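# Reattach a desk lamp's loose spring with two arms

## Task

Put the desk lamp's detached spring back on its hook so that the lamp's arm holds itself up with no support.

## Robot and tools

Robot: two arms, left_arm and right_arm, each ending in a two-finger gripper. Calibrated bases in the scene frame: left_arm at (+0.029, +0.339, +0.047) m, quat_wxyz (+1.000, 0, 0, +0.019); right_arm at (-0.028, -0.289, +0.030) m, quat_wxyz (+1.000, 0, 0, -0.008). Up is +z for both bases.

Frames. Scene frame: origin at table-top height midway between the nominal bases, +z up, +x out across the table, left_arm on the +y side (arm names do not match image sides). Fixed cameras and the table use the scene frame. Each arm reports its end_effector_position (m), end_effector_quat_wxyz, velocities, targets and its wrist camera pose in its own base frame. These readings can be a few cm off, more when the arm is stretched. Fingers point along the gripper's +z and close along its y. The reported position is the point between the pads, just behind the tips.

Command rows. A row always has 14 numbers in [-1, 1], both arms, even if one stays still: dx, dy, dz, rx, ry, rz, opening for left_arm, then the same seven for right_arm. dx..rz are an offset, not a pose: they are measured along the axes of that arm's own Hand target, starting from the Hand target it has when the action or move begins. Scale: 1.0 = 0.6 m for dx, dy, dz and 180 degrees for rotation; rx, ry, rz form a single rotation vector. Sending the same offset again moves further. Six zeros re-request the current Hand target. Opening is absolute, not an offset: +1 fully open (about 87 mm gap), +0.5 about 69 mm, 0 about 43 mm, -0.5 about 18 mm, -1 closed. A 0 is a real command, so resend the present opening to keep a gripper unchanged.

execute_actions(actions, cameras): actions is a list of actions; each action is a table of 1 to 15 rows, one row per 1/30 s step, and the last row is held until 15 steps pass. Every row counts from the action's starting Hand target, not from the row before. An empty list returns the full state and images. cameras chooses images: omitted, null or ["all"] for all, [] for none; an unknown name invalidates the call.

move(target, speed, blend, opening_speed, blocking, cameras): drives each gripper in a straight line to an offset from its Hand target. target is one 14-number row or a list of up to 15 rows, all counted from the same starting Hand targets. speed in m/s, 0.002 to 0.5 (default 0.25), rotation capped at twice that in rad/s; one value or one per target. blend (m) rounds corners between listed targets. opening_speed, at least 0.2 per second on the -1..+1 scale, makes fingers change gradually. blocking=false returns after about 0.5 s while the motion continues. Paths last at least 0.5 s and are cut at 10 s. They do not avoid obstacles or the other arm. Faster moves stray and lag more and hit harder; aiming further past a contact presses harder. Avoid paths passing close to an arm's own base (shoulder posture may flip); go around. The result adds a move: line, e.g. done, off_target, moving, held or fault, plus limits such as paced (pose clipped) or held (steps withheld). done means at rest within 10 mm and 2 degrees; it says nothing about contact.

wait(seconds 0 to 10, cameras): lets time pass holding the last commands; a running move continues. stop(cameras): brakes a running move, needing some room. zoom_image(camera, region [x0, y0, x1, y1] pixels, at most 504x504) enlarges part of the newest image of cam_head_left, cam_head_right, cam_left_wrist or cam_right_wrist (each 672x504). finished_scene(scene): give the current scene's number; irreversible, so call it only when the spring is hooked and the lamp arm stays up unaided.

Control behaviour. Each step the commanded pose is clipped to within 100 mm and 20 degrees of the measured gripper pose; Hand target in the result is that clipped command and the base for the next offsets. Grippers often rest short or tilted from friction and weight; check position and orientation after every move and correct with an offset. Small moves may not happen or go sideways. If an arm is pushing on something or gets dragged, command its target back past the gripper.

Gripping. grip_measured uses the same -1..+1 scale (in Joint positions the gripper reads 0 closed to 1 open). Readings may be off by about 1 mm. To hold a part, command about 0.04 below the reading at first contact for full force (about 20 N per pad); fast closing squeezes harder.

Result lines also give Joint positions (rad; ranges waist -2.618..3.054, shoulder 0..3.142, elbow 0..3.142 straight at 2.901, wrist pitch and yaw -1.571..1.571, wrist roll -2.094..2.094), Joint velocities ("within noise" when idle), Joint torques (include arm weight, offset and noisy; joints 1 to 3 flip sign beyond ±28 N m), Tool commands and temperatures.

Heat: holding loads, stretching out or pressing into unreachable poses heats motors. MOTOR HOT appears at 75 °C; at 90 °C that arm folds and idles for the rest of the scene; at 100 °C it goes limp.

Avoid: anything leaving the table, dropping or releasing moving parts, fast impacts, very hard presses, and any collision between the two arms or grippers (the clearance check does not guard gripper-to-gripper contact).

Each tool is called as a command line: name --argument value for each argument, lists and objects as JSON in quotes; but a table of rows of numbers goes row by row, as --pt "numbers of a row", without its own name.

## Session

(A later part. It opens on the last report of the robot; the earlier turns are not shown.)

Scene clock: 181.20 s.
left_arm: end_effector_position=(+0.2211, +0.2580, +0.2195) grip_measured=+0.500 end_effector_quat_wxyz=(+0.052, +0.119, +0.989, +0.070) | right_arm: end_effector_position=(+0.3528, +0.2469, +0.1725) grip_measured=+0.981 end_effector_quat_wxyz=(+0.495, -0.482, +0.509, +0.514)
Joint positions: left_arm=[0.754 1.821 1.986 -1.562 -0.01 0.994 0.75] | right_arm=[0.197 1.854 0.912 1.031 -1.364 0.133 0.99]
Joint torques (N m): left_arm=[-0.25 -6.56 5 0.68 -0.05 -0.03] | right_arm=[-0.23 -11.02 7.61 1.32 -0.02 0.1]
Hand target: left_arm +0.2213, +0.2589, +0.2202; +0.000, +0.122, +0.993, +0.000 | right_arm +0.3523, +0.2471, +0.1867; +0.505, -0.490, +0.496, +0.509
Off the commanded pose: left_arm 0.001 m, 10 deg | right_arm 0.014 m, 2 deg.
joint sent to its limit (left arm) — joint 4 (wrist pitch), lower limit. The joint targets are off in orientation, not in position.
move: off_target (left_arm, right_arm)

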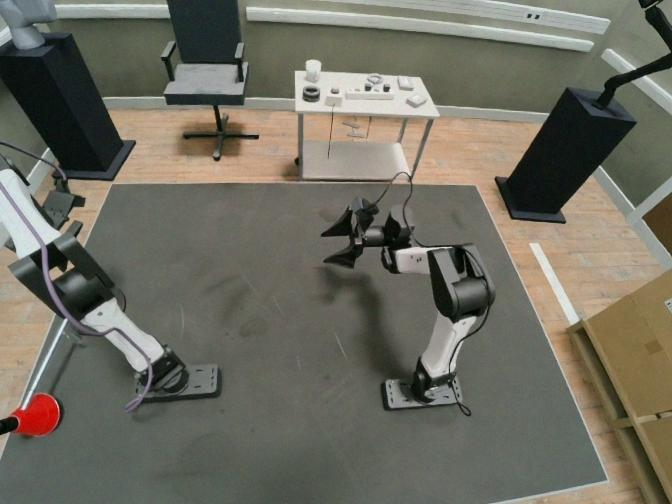

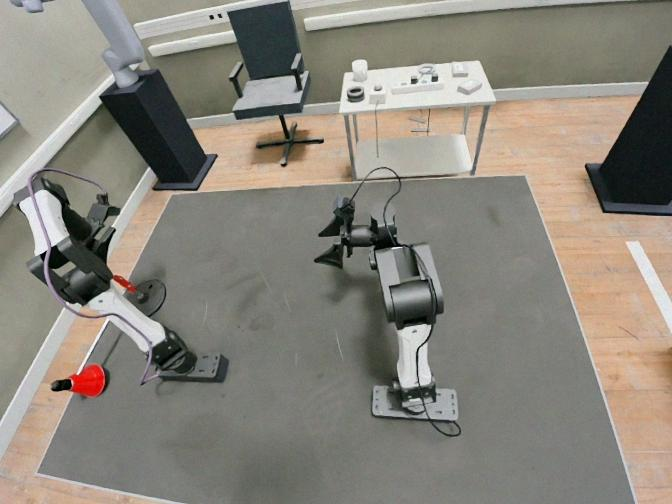

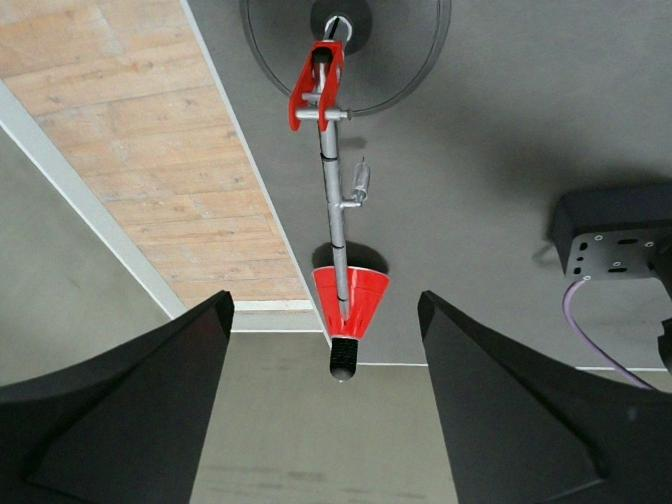

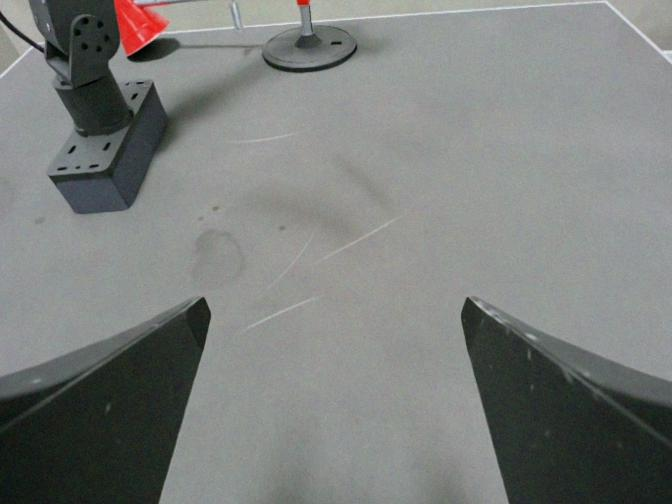

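move --target '[0,0.003,0.3,0,0,0,0.5,0,0,0,0,0,0,1]' --speed 0.12 --cameras '["cam_left_wrist","cam_right_wrist"]'

zoom_image --camera "cam_right_wrist" --region '[80, 0, 380, 110]'

Scene clock: 190.93 s.
left_arm: end_effector_position=(+0.1913, +0.2491, +0.0804) grip_measured=+0.499 end_effector_quat_wxyz=(-0.047, +0.111, +0.993, +0.003) | right_arm: end_effector_position=(+0.3528, +0.2469, +0.1725) grip_measured=+0.981 end_effector_quat_wxyz=(+0.495, -0.482, +0.509, +0.514)
Joint positions: left_arm=[0.763 1.871 1.469 -1.224 -0.076 0.984 0.75] | right_arm=[0.197 1.854 0.912 1.031 -1.364 0.133 0.99]
Joint torques (N m): left_arm=[0.06 -1.66 2.63 1.79 0.7 0.13] | right_arm=[-0.25 -11.03 7.62 1.32 -0.02 0.1]
Hand target: left_arm +0.2217, +0.2609, +0.0401; +0.000, +0.122, +0.993, +0.000 | right_arm +0.3523, +0.2471, +0.1867; +0.505, -0.490, +0.496, +0.509
Off the commanded pose: left_arm 0.052 m, 5 deg | right_arm 0.014 m, 2 deg.
move: off_target (left_arm, right_arm)
Images, in order: cam_left_wrist, cam_right_wrist.

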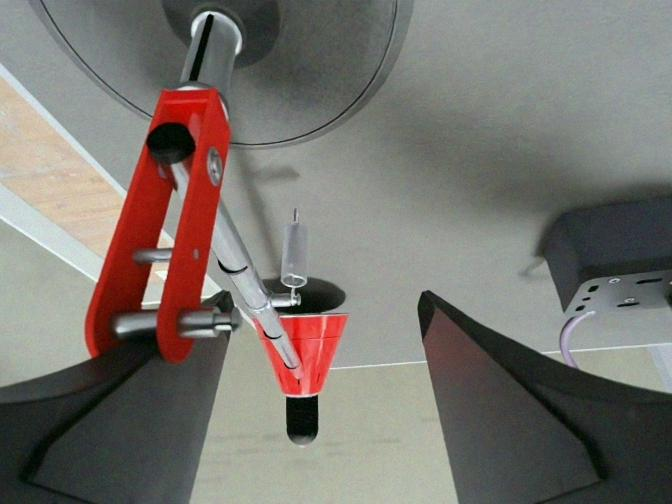

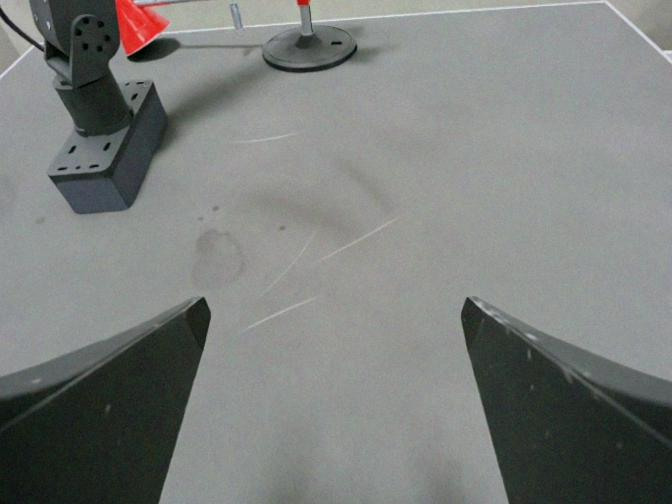

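Scaled by 1.680 from the camera's 672x504 image, which has a finer 960x720 frame.

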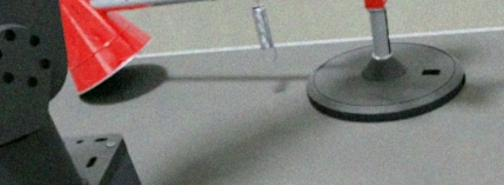

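move --target '[0,-0.003,-0.21,0,0,0,0.5,0,0,0,0,0,0,1]' --speed 0.15 --cameras '["cam_left_wrist"]'

zoom_image --camera "cam_left_wrist" --region '[200, 0, 460, 240]'

Scene clock: 198.83 s.
left_arm: end_effector_position=(+0.2185, +0.2593, +0.1636) grip_measured=+0.500 end_effector_quat_wxyz=(-0.004, +0.117, +0.993, +0.003) | right_arm: end_effector_position=(+0.3528, +0.2469, +0.1725) grip_measured=+0.981 end_effector_quat_wxyz=(+0.495, -0.482, +0.509, +0.514)
Joint positions: left_arm=[0.762 1.932 1.9 -1.54 -0.009 0.996 0.75] | right_arm=[0.197 1.854 0.912 1.031 -1.364 0.133 0.99]
Joint torques (N m): left_arm=[-0.12 -6.98 6.67 0.23 0.12 -0.01] | right_arm=[-0.23 -11.02 7.62 1.31 -0.01 0.1]
Hand target: left_arm +0.2213, +0.2590, +0.1661; +0.000, +0.122, +0.993, +0.000 | right_arm +0.3524, +0.2471, +0.1867; +0.505, -0.490, +0.496, +0.509
Off the commanded pose: left_arm 0.004 m, 1 deg | right_arm 0.014 m, 2 deg.
move: off_target (right_arm)
Images, in order: cam_left_wrist.

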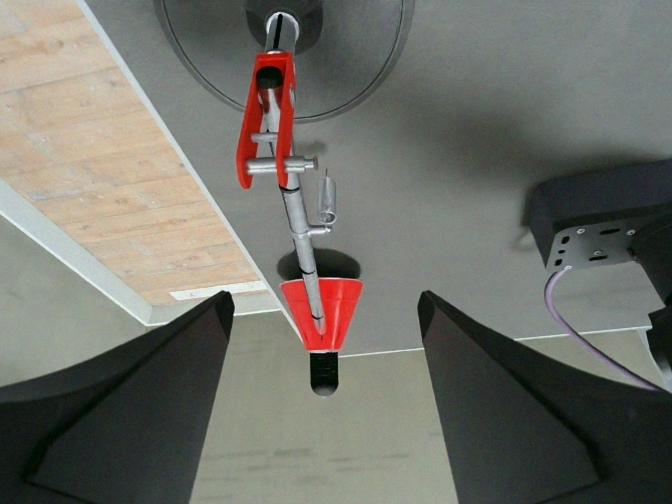

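Scaled by 1.938 from the camera's 672x504 image, which has a finer 960x720 frame.

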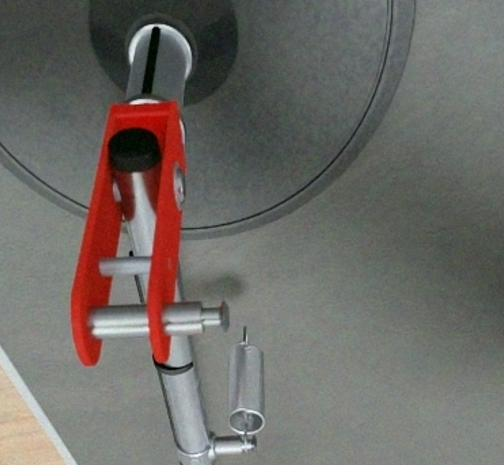

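move --pt "0 0.042 0 0 0 0 0.5 0 0 0 0 0 0 1" --pt "0 0.042 0.09 0 0 0 0.5 0 0 0 0 0 0 1" --speed 0.1 --cameras '["cam_left_wrist"]'

Scene clock: 206.00 s.
left_arm: end_effector_position=(+0.2253, +0.2806, +0.1088) grip_measured=+0.500 end_effector_quat_wxyz=(-0.011, +0.120, +0.993, -0.008) | right_arm: end_effector_position=(+0.3528, +0.2469, +0.1725) grip_measured=+0.981 end_effector_quat_wxyz=(+0.495, -0.482, +0.509, +0.514)
Joint positions: left_arm=[0.791 2.016 1.798 -1.379 -0.008 1.031 0.75] | right_arm=[0.197 1.854 0.912 1.031 -1.364 0.133 0.99]
Joint torques (N m): left_arm=[0.55 -9.18 4.96 0.46 0.11 -0.01] | right_arm=[-0.25 -11.02 7.64 1.32 -0.01 0.1]
Hand target: left_arm +0.2274, +0.2834, +0.1121; +0.000, +0.122, +0.993, +0.000 | right_arm +0.3524, +0.2471, +0.1867; +0.505, -0.490, +0.496, +0.509
Off the commanded pose: left_arm 0.005 m, 2 deg | right_arm 0.014 m, 2 deg.
move: off_target (right_arm)
Images, in order: cam_left_wrist.

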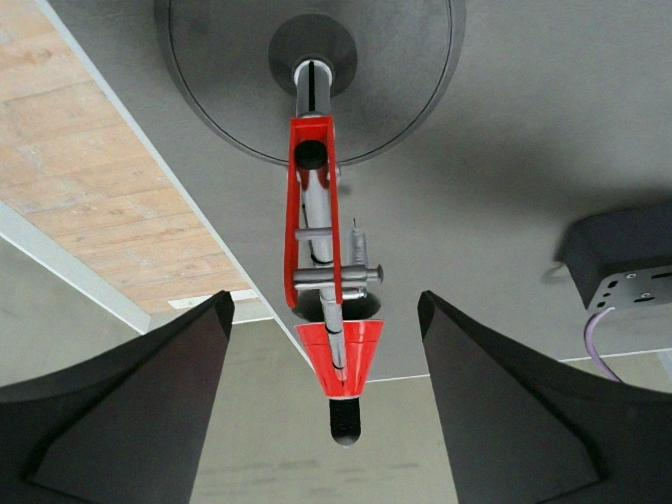

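move --target '[-0.005,-0.008,0.1,0,0,0,0.5,0,0,0,0,0,0,1]' --speed 0.08 --cameras '["cam_left_wrist"]'

Scene clock: 209.20 s.
left_arm: end_effector_position=(+0.2234, +0.2786, +0.0521) grip_measured=+0.500 end_effector_quat_wxyz=(-0.008, +0.120, +0.993, -0.004) | right_arm: end_effector_position=(+0.3528, +0.2469, +0.1725) grip_measured=+0.981 end_effector_quat_wxyz=(+0.495, -0.482, +0.509, +0.514)
Joint positions: left_arm=[0.791 2.016 1.573 -1.144 -0.008 1.032 0.75] | right_arm=[0.197 1.854 0.912 1.031 -1.364 0.133 0.99]
Joint torques (N m): left_arm=[-0.64 -8.36 4.93 0.47 0.11 -0.14] | right_arm=[-0.23 -11.03 7.61 1.31 -0.02 0.11]
Hand target: left_arm +0.2292, +0.2781, +0.0521; +0.000, +0.122, +0.993, +0.000 | right_arm +0.3524, +0.2471, +0.1867; +0.505, -0.490, +0.496, +0.509
Off the commanded pose: left_arm 0.006 m, 1 deg | right_arm 0.014 m, 2 deg.
move: off_target (right_arm)
Images, in order: cam_left_wrist.

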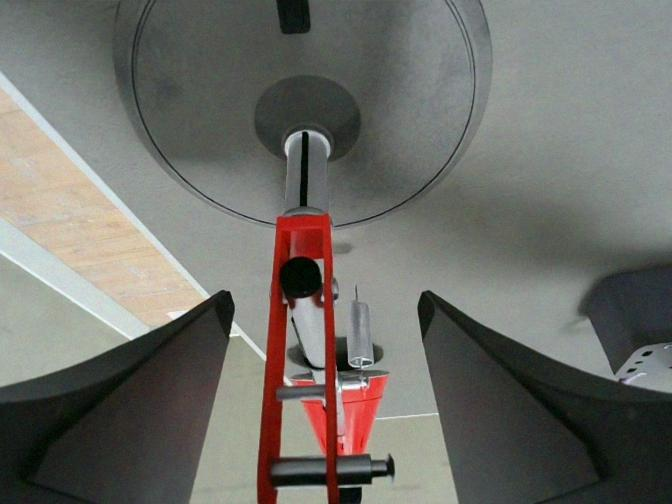

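move --target '[0,0,0,0,0,0,-0.4,0,0,0,0,0,0,1]' --opening_speed 0.5 --cameras '["cam_left_wrist"]'

Scene clock: 219.93 s.
left_arm: end_effector_position=(+0.2222, +0.2811, +0.0522) grip_measured=-0.276 end_effector_quat_wxyz=(-0.013, +0.120, +0.993, +0.002) | right_arm: end_effector_position=(+0.3528, +0.2469, +0.1725) grip_measured=+0.981 end_effector_quat_wxyz=(+0.495, -0.482, +0.509, +0.514)
Joint positions: left_arm=[0.791 2.016 1.571 -1.139 -0.023 1.031 0.362] | right_arm=[0.197 1.854 0.912 1.031 -1.364 0.133 0.99]
Joint torques (N m): left_arm=[-0.66 -8.38 5.07 0.43 0.26 -0.13] | right_arm=[-0.21 -11.02 7.61 1.32 -0.02 0.1]
Motor temperatures (°C): left_arm=[29 45 44 34 27 26 26] | right_arm=[31 56 46 39 24 24 27]
Hand target: left_arm +0.2292, +0.2781, +0.0522; +0.000, +0.122, +0.993, +0.000 | right_arm +0.3524, +0.2471, +0.1867; +0.505, -0.490, +0.496, +0.509
Off the commanded pose: left_arm 0.008 m, 2 deg | right_arm 0.014 m, 2 deg.
move: off_target (right_arm)
Images, in order: cam_left_wrist.

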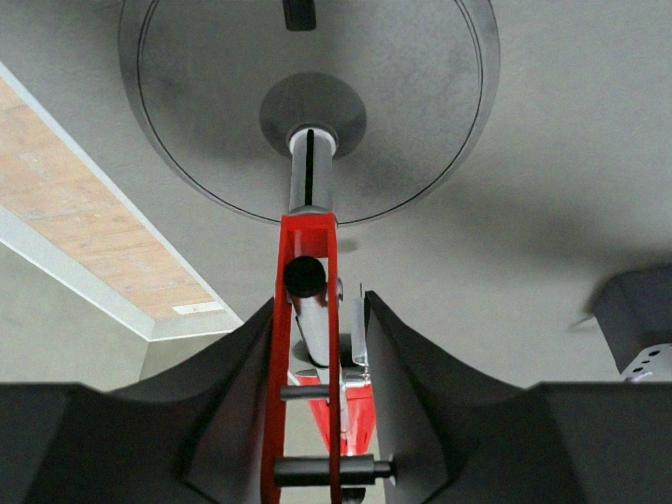

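move --target '[-0.275,-0.069,0,0,0,0,-0.4,0,0,0,0,0,0,1]' --speed 0.08

Scene clock: 229.17 s.
left_arm: end_effector_position=(+0.3583, +0.2166, +0.0533) grip_measured=-0.318 end_effector_quat_wxyz=(-0.032, +0.112, +0.993, +0.023) | right_arm: end_effector_position=(+0.3528, +0.2469, +0.1725) grip_measured=+0.981 end_effector_quat_wxyz=(+0.495, -0.482, +0.509, +0.514)
Joint positions: left_arm=[0.451 2.343 2.09 -1.347 -0.074 0.674 0.341] | right_arm=[0.197 1.854 0.912 1.031 -1.364 0.133 0.99]
Joint torques (N m): left_arm=[-2.61 -9.29 7.5 0.42 0.68 -0.17] | right_arm=[-0.24 -11.02 7.62 1.31 -0.01 0.1]
Hand target: left_arm +0.3792, +0.1981, +0.0521; +0.000, +0.122, +0.993, +0.000 | right_arm +0.3524, +0.2471, +0.1867; +0.505, -0.490, +0.496, +0.509
Off the commanded pose: left_arm 0.028 m, 5 deg | right_arm 0.014 m, 2 deg.
move: off_target (left_arm, right_arm)

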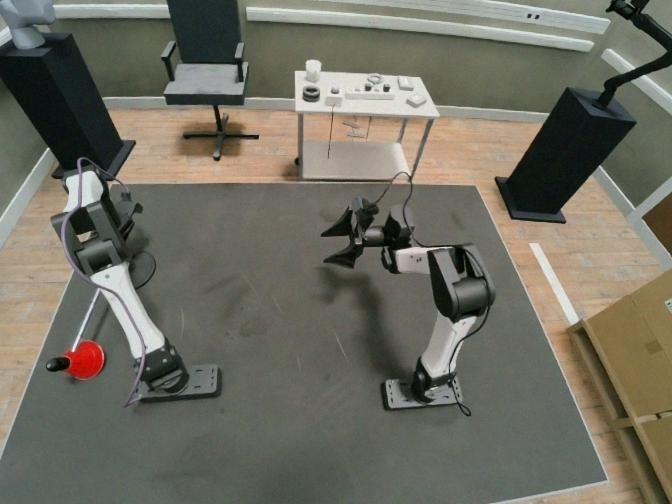

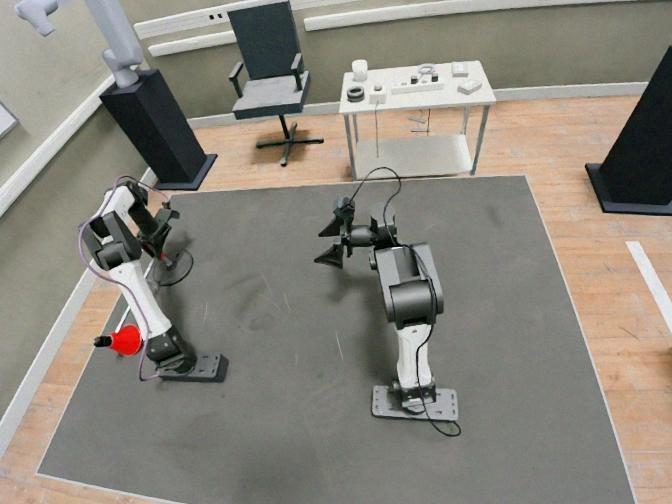

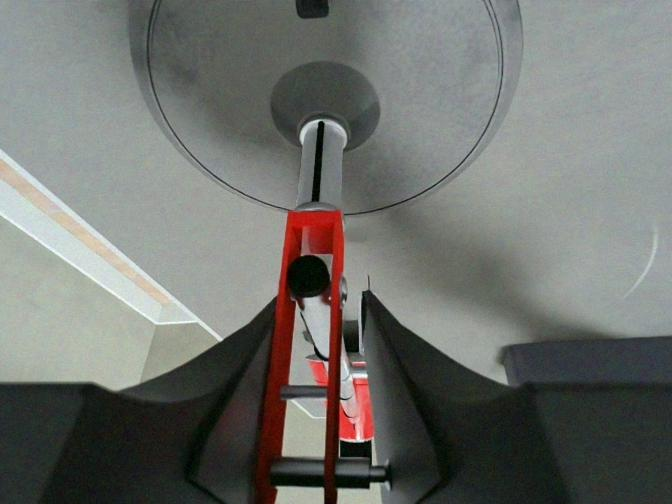

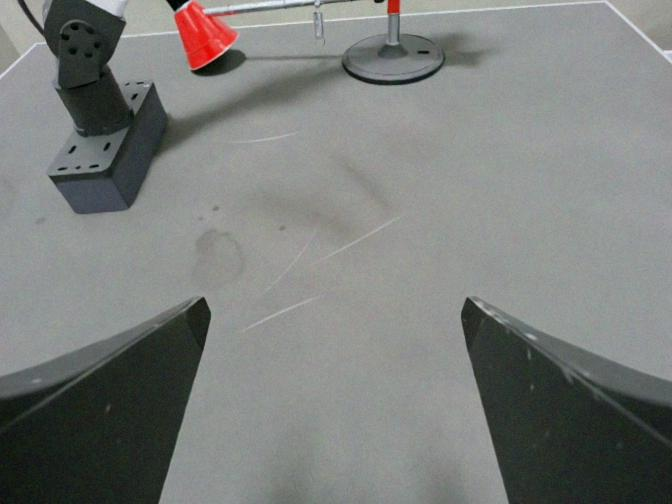

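move --target '[-0.109,-0.30,0,0,0,0,-0.45,0,0,0,0,0,0,1]' --speed 0.08

zoom_image --camera "cam_right_wrist" --region '[230, 0, 530, 200]'

Scene clock: 234.97 s.
left_arm: end_effector_position=(+0.3912, +0.0425, +0.0512) grip_measured=-0.342 end_effector_quat_wxyz=(-0.026, +0.133, +0.990, +0.043) | right_arm: end_effector_position=(+0.3528, +0.2469, +0.1725) grip_measured=+0.981 end_effector_quat_wxyz=(+0.495, -0.482, +0.509, +0.514)
Joint positions: left_arm=[0.035 2.27 1.956 -1.294 -0.094 0.301 0.329] | right_arm=[0.197 1.854 0.912 1.031 -1.364 0.133 0.99]
Joint torques (N m): left_arm=[-3.51 -10.5 5.5 0.5 0.85 -0.67] | right_arm=[-0.24 -11.04 7.62 1.32 -0.01 0.11]
Hand target: left_arm +0.3991, +0.0075, +0.0520; +0.000, +0.122, +0.993, +0.000 | right_arm +0.3524, +0.2471, +0.1867; +0.505, -0.490, +0.496, +0.509
Off the commanded pose: left_arm 0.036 m, 6 deg | right_arm 0.014 m, 2 deg.
move: off_target (left_arm, right_arm)

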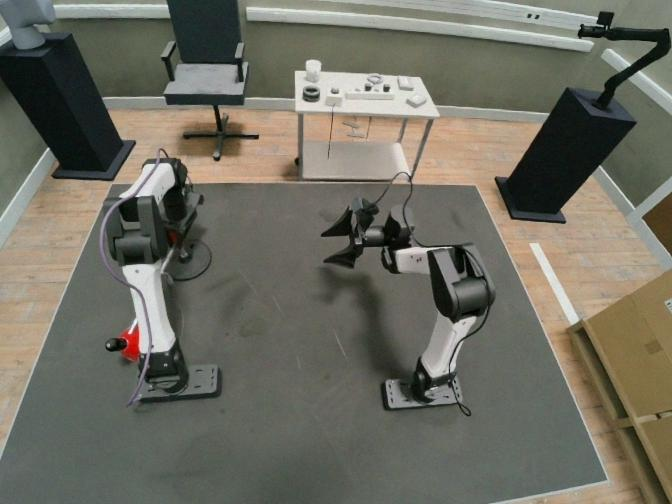

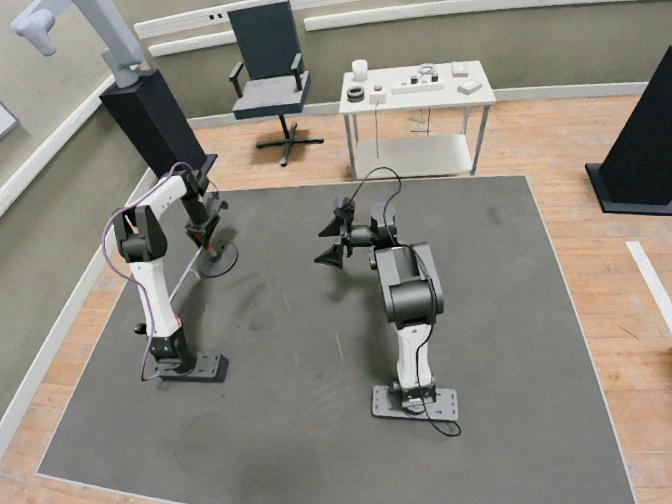

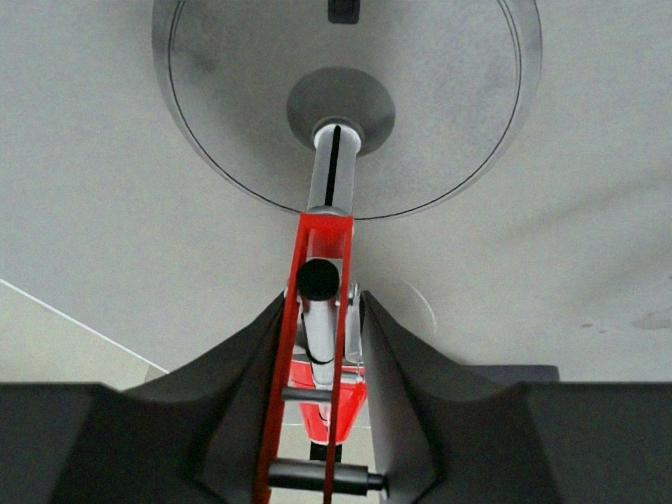

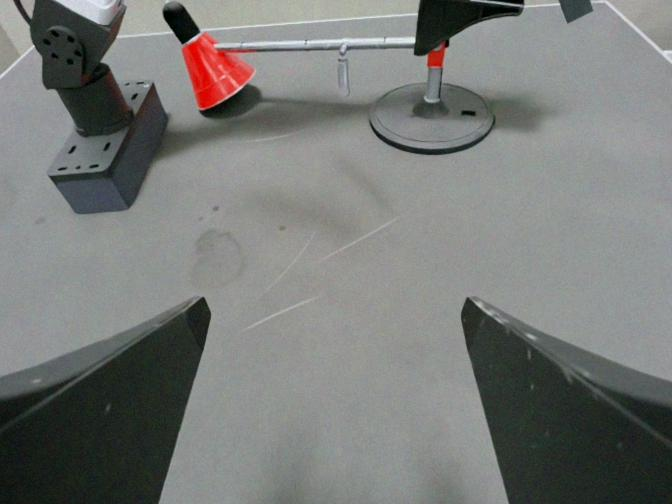

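Scaled by 1.680 from the camera's 672x504 image, which has a finer 960x720 frame.

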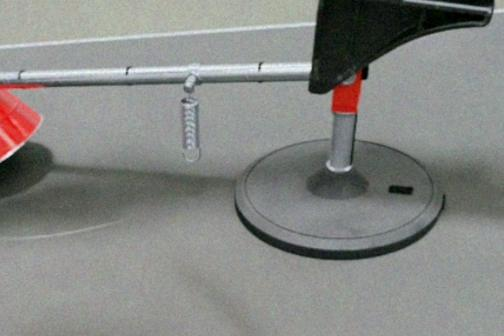

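move --target '[-0.026,-0.105,0,0,0,0,-0.45,0,0,0,0,0,0,1]' --speed 0.08 --cameras '["cam_left_wrist","cam_right_wrist"]'

Scene clock: 238.77 s.
left_arm: end_effector_position=(+0.3913, -0.0285, +0.0523) grip_measured=-0.342 end_effector_quat_wxyz=(-0.018, +0.136, +0.990, +0.038) | right_arm: end_effector_position=(+0.3528, +0.2469, +0.1725) grip_measured=+0.981 end_effector_quat_wxyz=(+0.495, -0.482, +0.509, +0.514)
Joint positions: left_arm=[-0.123 2.27 1.964 -1.3 -0.077 0.148 0.329] | right_arm=[0.197 1.854 0.912 1.031 -1.364 0.133 0.99]
Joint torques (N m): left_arm=[-2.56 -9.01 7.38 0.47 0.69 -0.62] | right_arm=[-0.24 -11.03 7.62 1.32 -0.02 0.11]
Heat: left arm: 48 °C; right arm: 55 °C.
Hand target: left_arm +0.3989, -0.0573, +0.0519; +0.000, +0.122, +0.993, +0.000 | right_arm +0.3524, +0.2471, +0.1867; +0.505, -0.490, +0.496, +0.509
Off the commanded pose: left_arm 0.030 m, 5 deg | right_arm 0.014 m, 2 deg.
move: off_target (left_arm, right_arm)
Images, in order: cam_left_wrist, cam_right_wrist.

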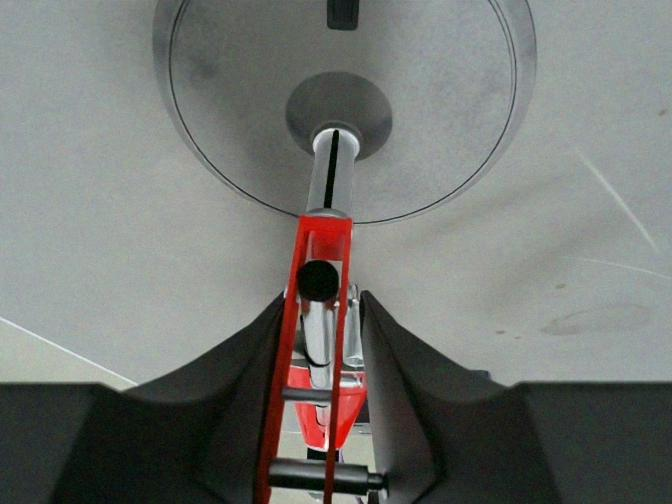

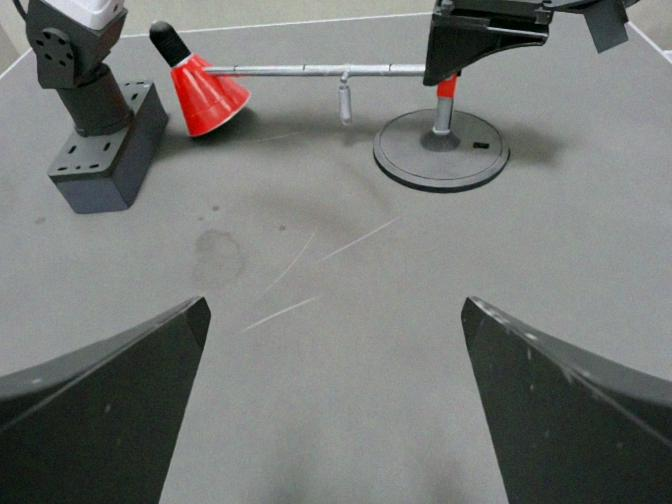

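move --target '[-0.034,-0.137,0,0,0,0,-0.45,0,0,0,0,0,0,1]' --speed 0.08 --cameras '["cam_left_wrist","cam_right_wrist","cam_head_left"]'

zoom_image --camera "cam_right_wrist" --region '[180, 50, 560, 300]'

Scene clock: 243.53 s.
left_arm: end_effector_position=(+0.3930, -0.1117, +0.0523) grip_measured=-0.342 end_effector_quat_wxyz=(-0.019, +0.135, +0.990, +0.037) | right_arm: end_effector_position=(+0.3528, +0.2469, +0.1725) grip_measured=+0.981 end_effector_quat_wxyz=(+0.495, -0.482, +0.509, +0.514)
Joint positions: left_arm=[-0.303 2.374 2.143 -1.389 -0.068 -0.033 0.329] | right_arm=[0.197 1.854 0.912 1.031 -1.364 0.133 0.99]
Joint torques (N m): left_arm=[-2.67 -9.54 7.43 0.58 0.61 -0.62] | right_arm=[-0.23 -11.03 7.62 1.32 -0.01 0.1]
Hand target: left_arm +0.3987, -0.1422, +0.0518; +0.000, +0.122, +0.993, +0.000 | right_arm +0.3524, +0.2471, +0.1867; +0.505, -0.490, +0.496, +0.509
Off the commanded pose: left_arm 0.031 m, 5 deg | right_arm 0.014 m, 2 deg.
move: off_target (left_arm, right_arm)
Images, in order: cam_head_left, cam_left_wrist, cam_right_wrist.

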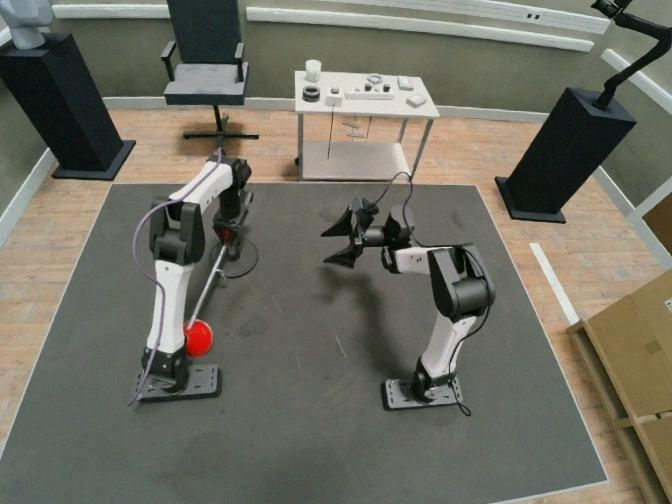

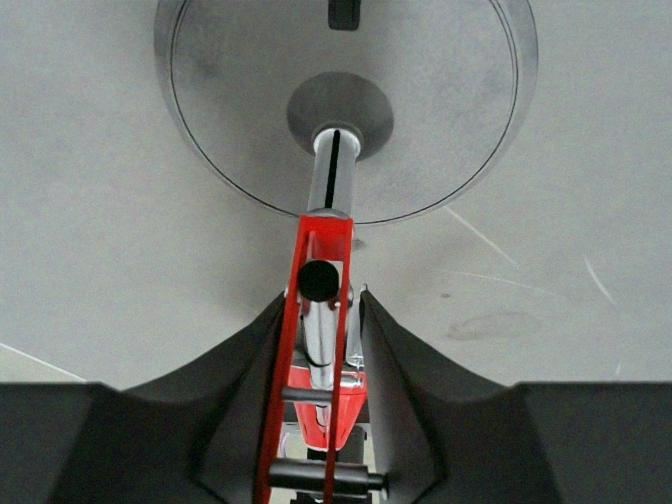

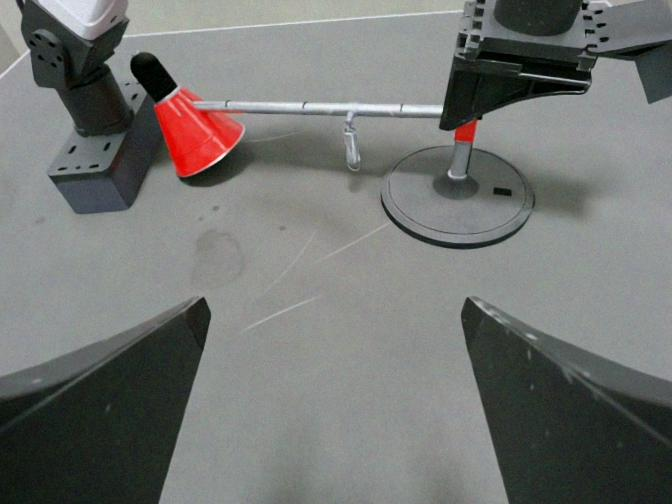

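Scaled by 1.326 from the camera's 672x504 image, which has a finer 960x720 frame.

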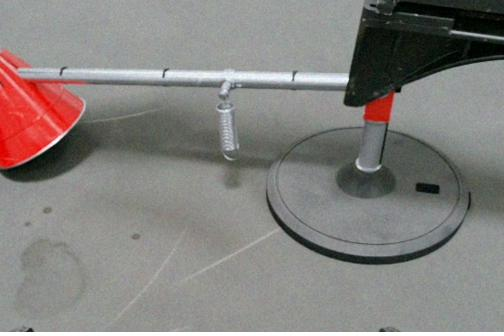

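move --pt "0.022 0.046 0 0 0 0 -0.45 0 0 0 0 0 0 1" --pt "0.022 0.046 0 0 0 0 0.45 0 0 0 0 0 0 1" --pt "0.022 0.046 -0.22 0 0 0 0.45 0 0 0 0 0 0 1" --speed 0.12 --cameras '["cam_left_wrist","cam_right_wrist"]'

zoom_image --camera "cam_right_wrist" --region '[180, 30, 560, 280]'

Scene clock: 256.00 s.
left_arm: end_effector_position=(+0.3935, -0.1138, +0.1678) grip_measured=+0.450 end_effector_quat_wxyz=(+0.081, +0.128, +0.988, -0.008) | right_arm: end_effector_position=(+0.3528, +0.2469, +0.1725) grip_measured=+0.981 end_effector_quat_wxyz=(+0.495, -0.482, +0.509, +0.514)
Joint positions: left_arm=[-0.283 2.204 2.348 -1.552 -0.009 -0.025 0.725] | right_arm=[0.197 1.854 0.912 1.031 -1.364 0.133 0.99]
Joint torques (N m): left_arm=[0.79 -11.58 6.39 0.58 0.07 -0.15] | right_arm=[-0.24 -11.04 7.62 1.32 -0.01 0.1]
Motor temperatures (°C): left_arm=[29 51 45 32 27 26 27] | right_arm=[31 55 45 38 24 24 26]
Hand target: left_arm +0.3926, -0.1122, +0.1839; +0.000, +0.122, +0.993, +0.000 | right_arm +0.3524, +0.2471, +0.1867; +0.505, -0.490, +0.496, +0.509
Off the commanded pose: left_arm 0.016 m, 9 deg | right_arm 0.014 m, 2 deg.
joint sent to its limit (left arm) — joint 4 (wrist pitch), lower limit. The joint targets are off in orientation, not in position.
move: off_target (left_arm, right_arm); target 2's new opening was sent with left_arm's hand 0.004 m and 3 deg from that target
Images, in order: cam_left_wrist, cam_right_wrist.

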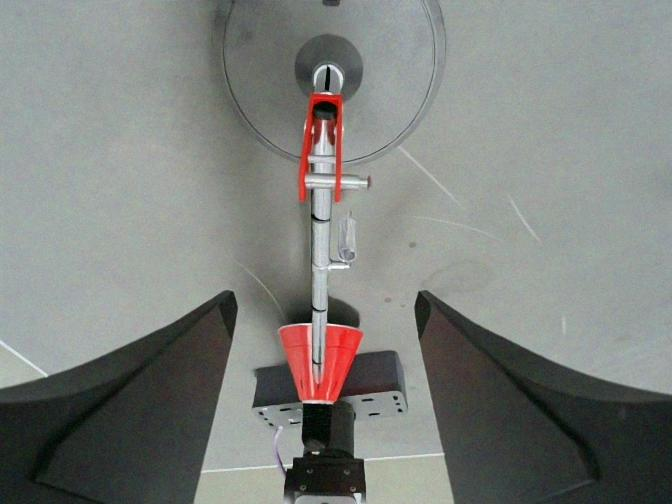

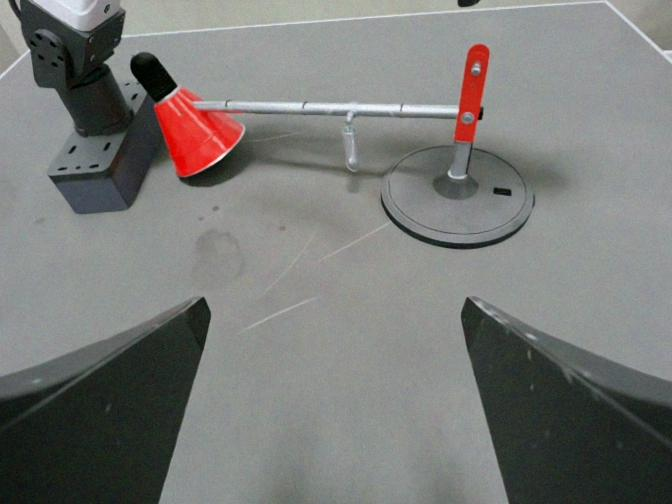

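Scaled by 1.326 from the camera's 672x504 image, which has a finer 960x720 frame.

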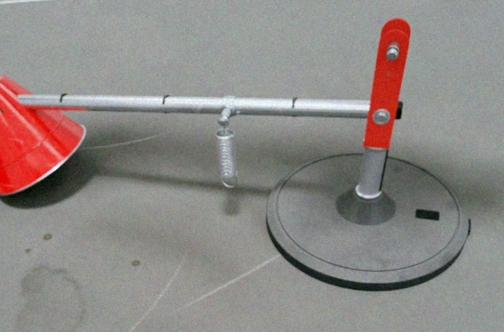

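move --target '[0.27,0.465,-0.2,0,0,0,0.45,0.247,0.043,0.347,0.061,0.119,0.0065,0.1]' --speed 0.15

zoom_image --camera "cam_right_wrist" --region '[180, 0, 560, 330]'

Scene clock: 291.97 s.
left_arm: end_effector_position=(+0.3052, +0.1997, +0.2920) grip_measured=+0.450 end_effector_quat_wxyz=(+0.176, +0.123, +0.966, +0.143) | right_arm: end_effector_position=(+0.3197, +0.4543, +0.0398) grip_measured=+0.100 end_effector_quat_wxyz=(+0.436, -0.519, +0.636, +0.369)
Joint positions: left_arm=[0.487 1.82 2.263 -1.556 -0.031 0.747 0.725] | right_arm=[0.808 2.152 1.203 0.533 -0.538 -0.206 0.55]
Joint torques (N m): left_arm=[-0.58 -7.8 6.05 1.12 -0.07 -0.04] | right_arm=[-0.08 -10.81 9.72 1.5 -0.02 -0.14]
Heat: left arm: 53 °C; right arm: 55 °C.
Hand target: left_arm +0.3031, +0.1976, +0.3042; +0.043, +0.123, +0.991, +0.034 | right_arm +0.3251, +0.4595, +0.0447; +0.443, -0.521, +0.632, +0.365
Off the commanded pose: left_arm 0.012 m, 26 deg; orientation clipped | right_arm 0.009 m, 1 deg.
joint sent to its limit (left arm) — joint 4 (wrist pitch), lower limit. The joint targets are off in orientation, not in position.
move: off_target (left_arm); limits=paced

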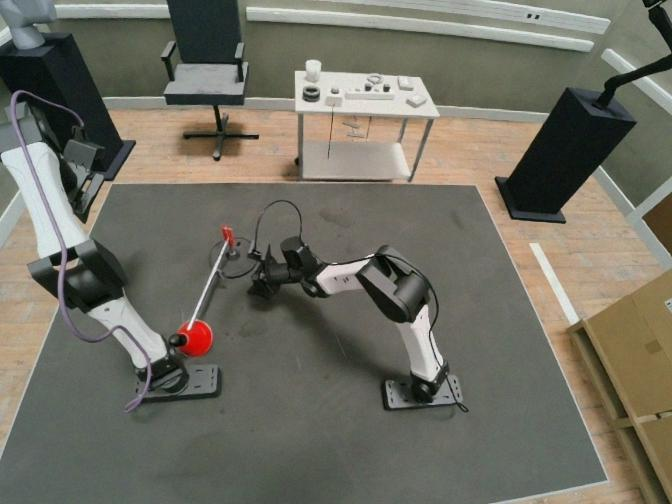

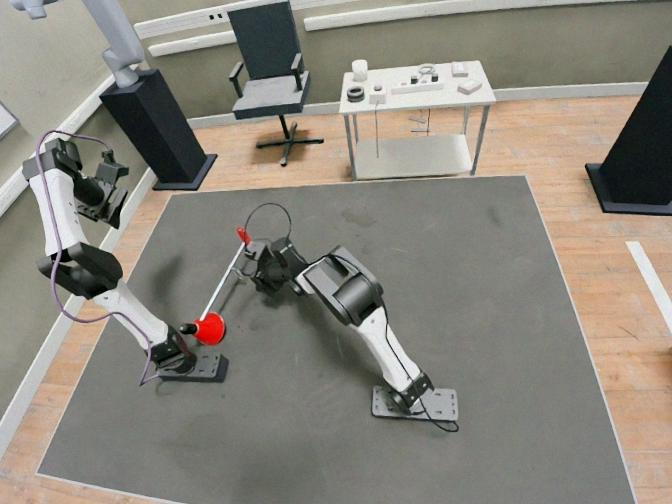

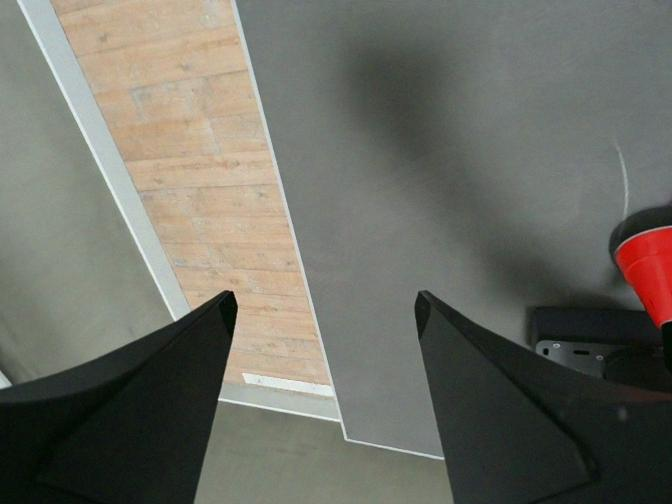

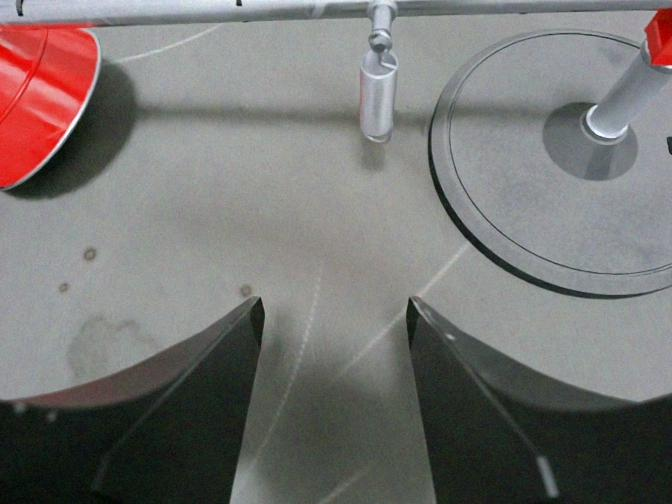

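Scaled by 1.326 from the camera's 672x504 image, which has a finer 960x720 frame.

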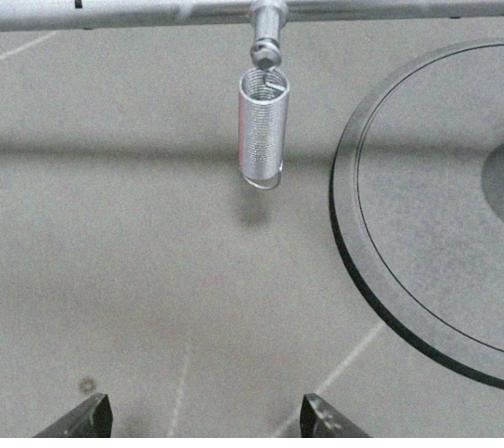

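move --target '[0,0,0,0,0,0,0.45,-0.058,-0.027,0.05,0,0,0,0.1]' --speed 0.1 --cameras '["cam_right_wrist"]'

Scene clock: 301.37 s.
left_arm: end_effector_position=(+0.3050, +0.2002, +0.2921) grip_measured=+0.450 end_effector_quat_wxyz=(+0.175, +0.123, +0.966, +0.145) | right_arm: end_effector_position=(+0.3468, +0.4889, +0.0620) grip_measured=+0.100 end_effector_quat_wxyz=(+0.439, -0.520, +0.635, +0.366)
Joint positions: left_arm=[0.487 1.82 2.263 -1.556 -0.034 0.748 0.725] | right_arm=[0.82 2.236 1.457 0.367 -0.523 -0.206 0.55]
Joint torques (N m): left_arm=[-0.69 -7.8 6.05 1.12 -0.07 -0.03] | right_arm=[0.42 -11.89 10.43 1.49 -0.04 -0.05]
Hand target: left_arm +0.3031, +0.1976, +0.3042; +0.043, +0.123, +0.991, +0.034 | right_arm +0.3487, +0.4956, +0.0672; +0.443, -0.521, +0.632, +0.365
Off the commanded pose: left_arm 0.012 m, 20 deg; orientation clipped | right_arm 0.009 m, 1 deg.
joint sent to its limit (left arm) — joint 4 (wrist pitch), lower limit. The joint targets are off in orientation, not in position.
move: off_target (left_arm); limits=paced
Images, in order: cam_right_wrist.

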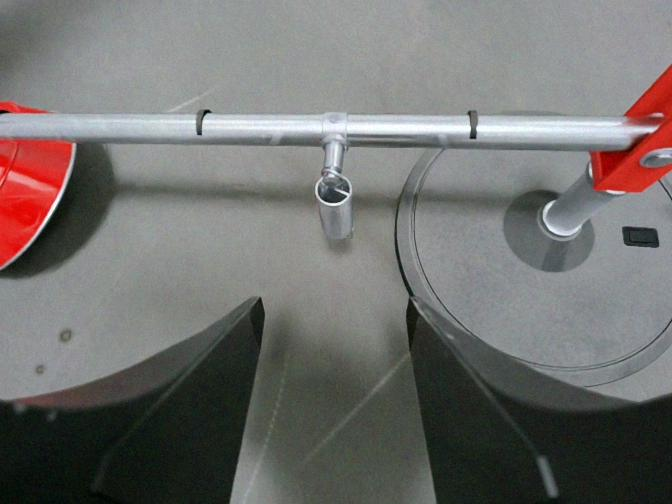

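move --target '[0,0,0,0,0,0,0.45,0.003,0,0.058,0,0,0,0.1]' --speed 0.06 --cameras '["cam_right_wrist"]'

zoom_image --camera "cam_right_wrist" --region '[200, 100, 500, 360]'

Scene clock: 306.43 s.
left_arm: end_effector_position=(+0.3049, +0.2003, +0.2922) grip_measured=+0.450 end_effector_quat_wxyz=(+0.175, +0.123, +0.966, +0.145) | right_arm: end_effector_position=(+0.3528, +0.5211, +0.0485) grip_measured=+0.100 end_effector_quat_wxyz=(+0.441, -0.525, +0.631, +0.363)
Joint positions: left_arm=[0.487 1.82 2.263 -1.556 -0.034 0.748 0.725] | right_arm=[0.855 2.355 1.608 0.342 -0.492 -0.206 0.55]
Joint torques (N m): left_arm=[-0.69 -7.82 6.05 1.12 -0.07 -0.04] | right_arm=[0.24 -12.78 10.63 1.46 -0.01 0.11]
Hand target: left_arm +0.3031, +0.1976, +0.3042; +0.043, +0.123, +0.991, +0.034 | right_arm +0.3547, +0.5273, +0.0537; +0.443, -0.521, +0.632, +0.365
Off the commanded pose: left_arm 0.012 m, 20 deg; orientation clipped | right_arm 0.008 m, 1 deg.
joint sent to its limit (left arm) — joint 4 (wrist pitch), lower limit. The joint targets are off in orientation, not in position.
move: off_target (left_arm); limits=paced
Images, in order: cam_right_wrist.

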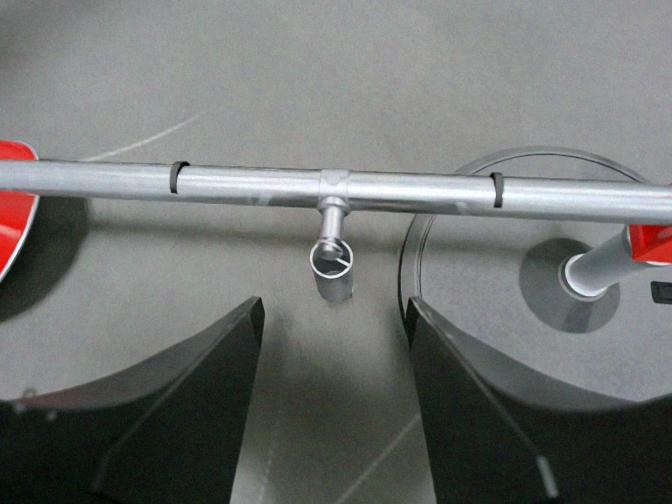

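Scaled by 1.680 from the camera's 672x504 image, which has a finer 960x720 frame.

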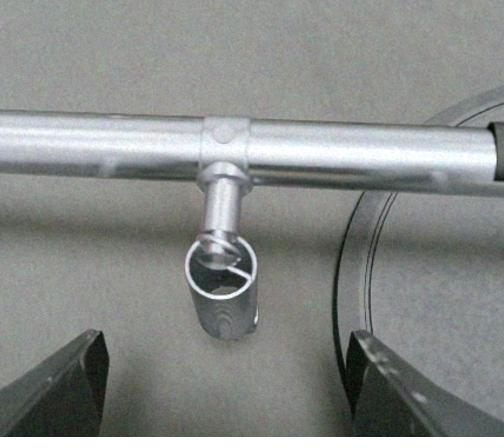

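move --pt "0 0 0 0 0 0 0.45 0.05 0 0 0 0 0 0.1" --pt "0 0 0 0 0 0 0.45 0.05 0 0.053 0 0 0 0.1" --speed 0.06 --cameras '["cam_right_wrist"]'

zoom_image --camera "cam_right_wrist" --region '[200, 100, 500, 360]'

Scene clock: 314.73 s.
left_arm: end_effector_position=(+0.3049, +0.2003, +0.2922) grip_measured=+0.450 end_effector_quat_wxyz=(+0.175, +0.123, +0.966, +0.145) | right_arm: end_effector_position=(+0.3571, +0.5402, +0.0106) grip_measured=+0.100 end_effector_quat_wxyz=(+0.441, -0.525, +0.631, +0.363)
Joint positions: left_arm=[0.487 1.82 2.263 -1.556 -0.034 0.749 0.725] | right_arm=[0.874 2.492 1.693 0.398 -0.475 -0.198 0.55]
Joint torques (N m): left_arm=[-0.69 -7.82 6.02 1.11 -0.06 -0.03] | right_arm=[0.2 -13.39 10.47 1.5 -0.03 0.11]
Hand target: left_arm +0.3031, +0.1976, +0.3042; +0.043, +0.123, +0.991, +0.034 | right_arm +0.3586, +0.5465, +0.0147; +0.443, -0.521, +0.632, +0.365
Off the commanded pose: left_arm 0.012 m, 20 deg; orientation clipped | right_arm 0.008 m, 1 deg.
joint sent to its limit (left arm) — joint 4 (wrist pitch), lower limit. The joint targets are off in orientation, not in position.
move: off_target (left_arm); limits=paced
Images, in order: cam_right_wrist.

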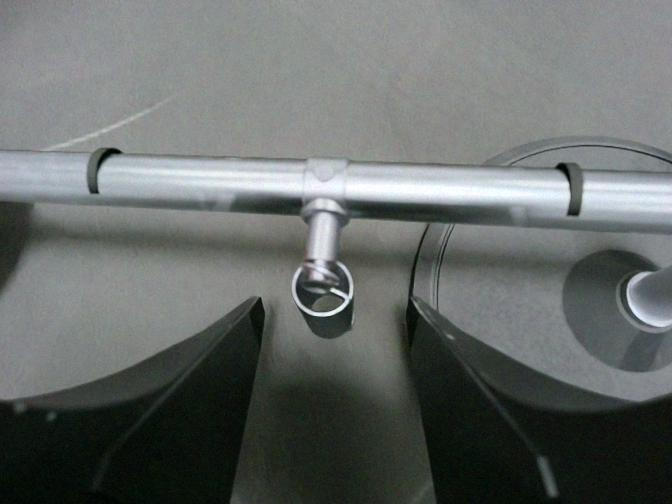

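Scaled by 1.680 from the camera's 672x504 image, which has a finer 960x720 frame.

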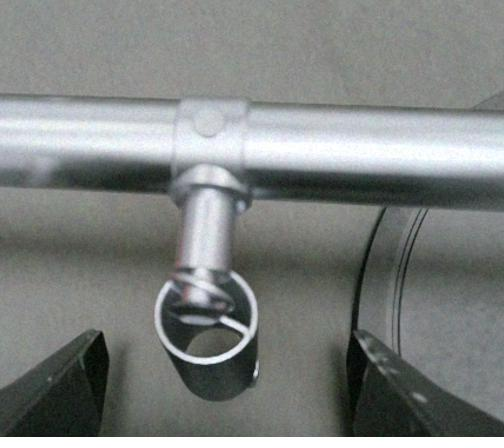

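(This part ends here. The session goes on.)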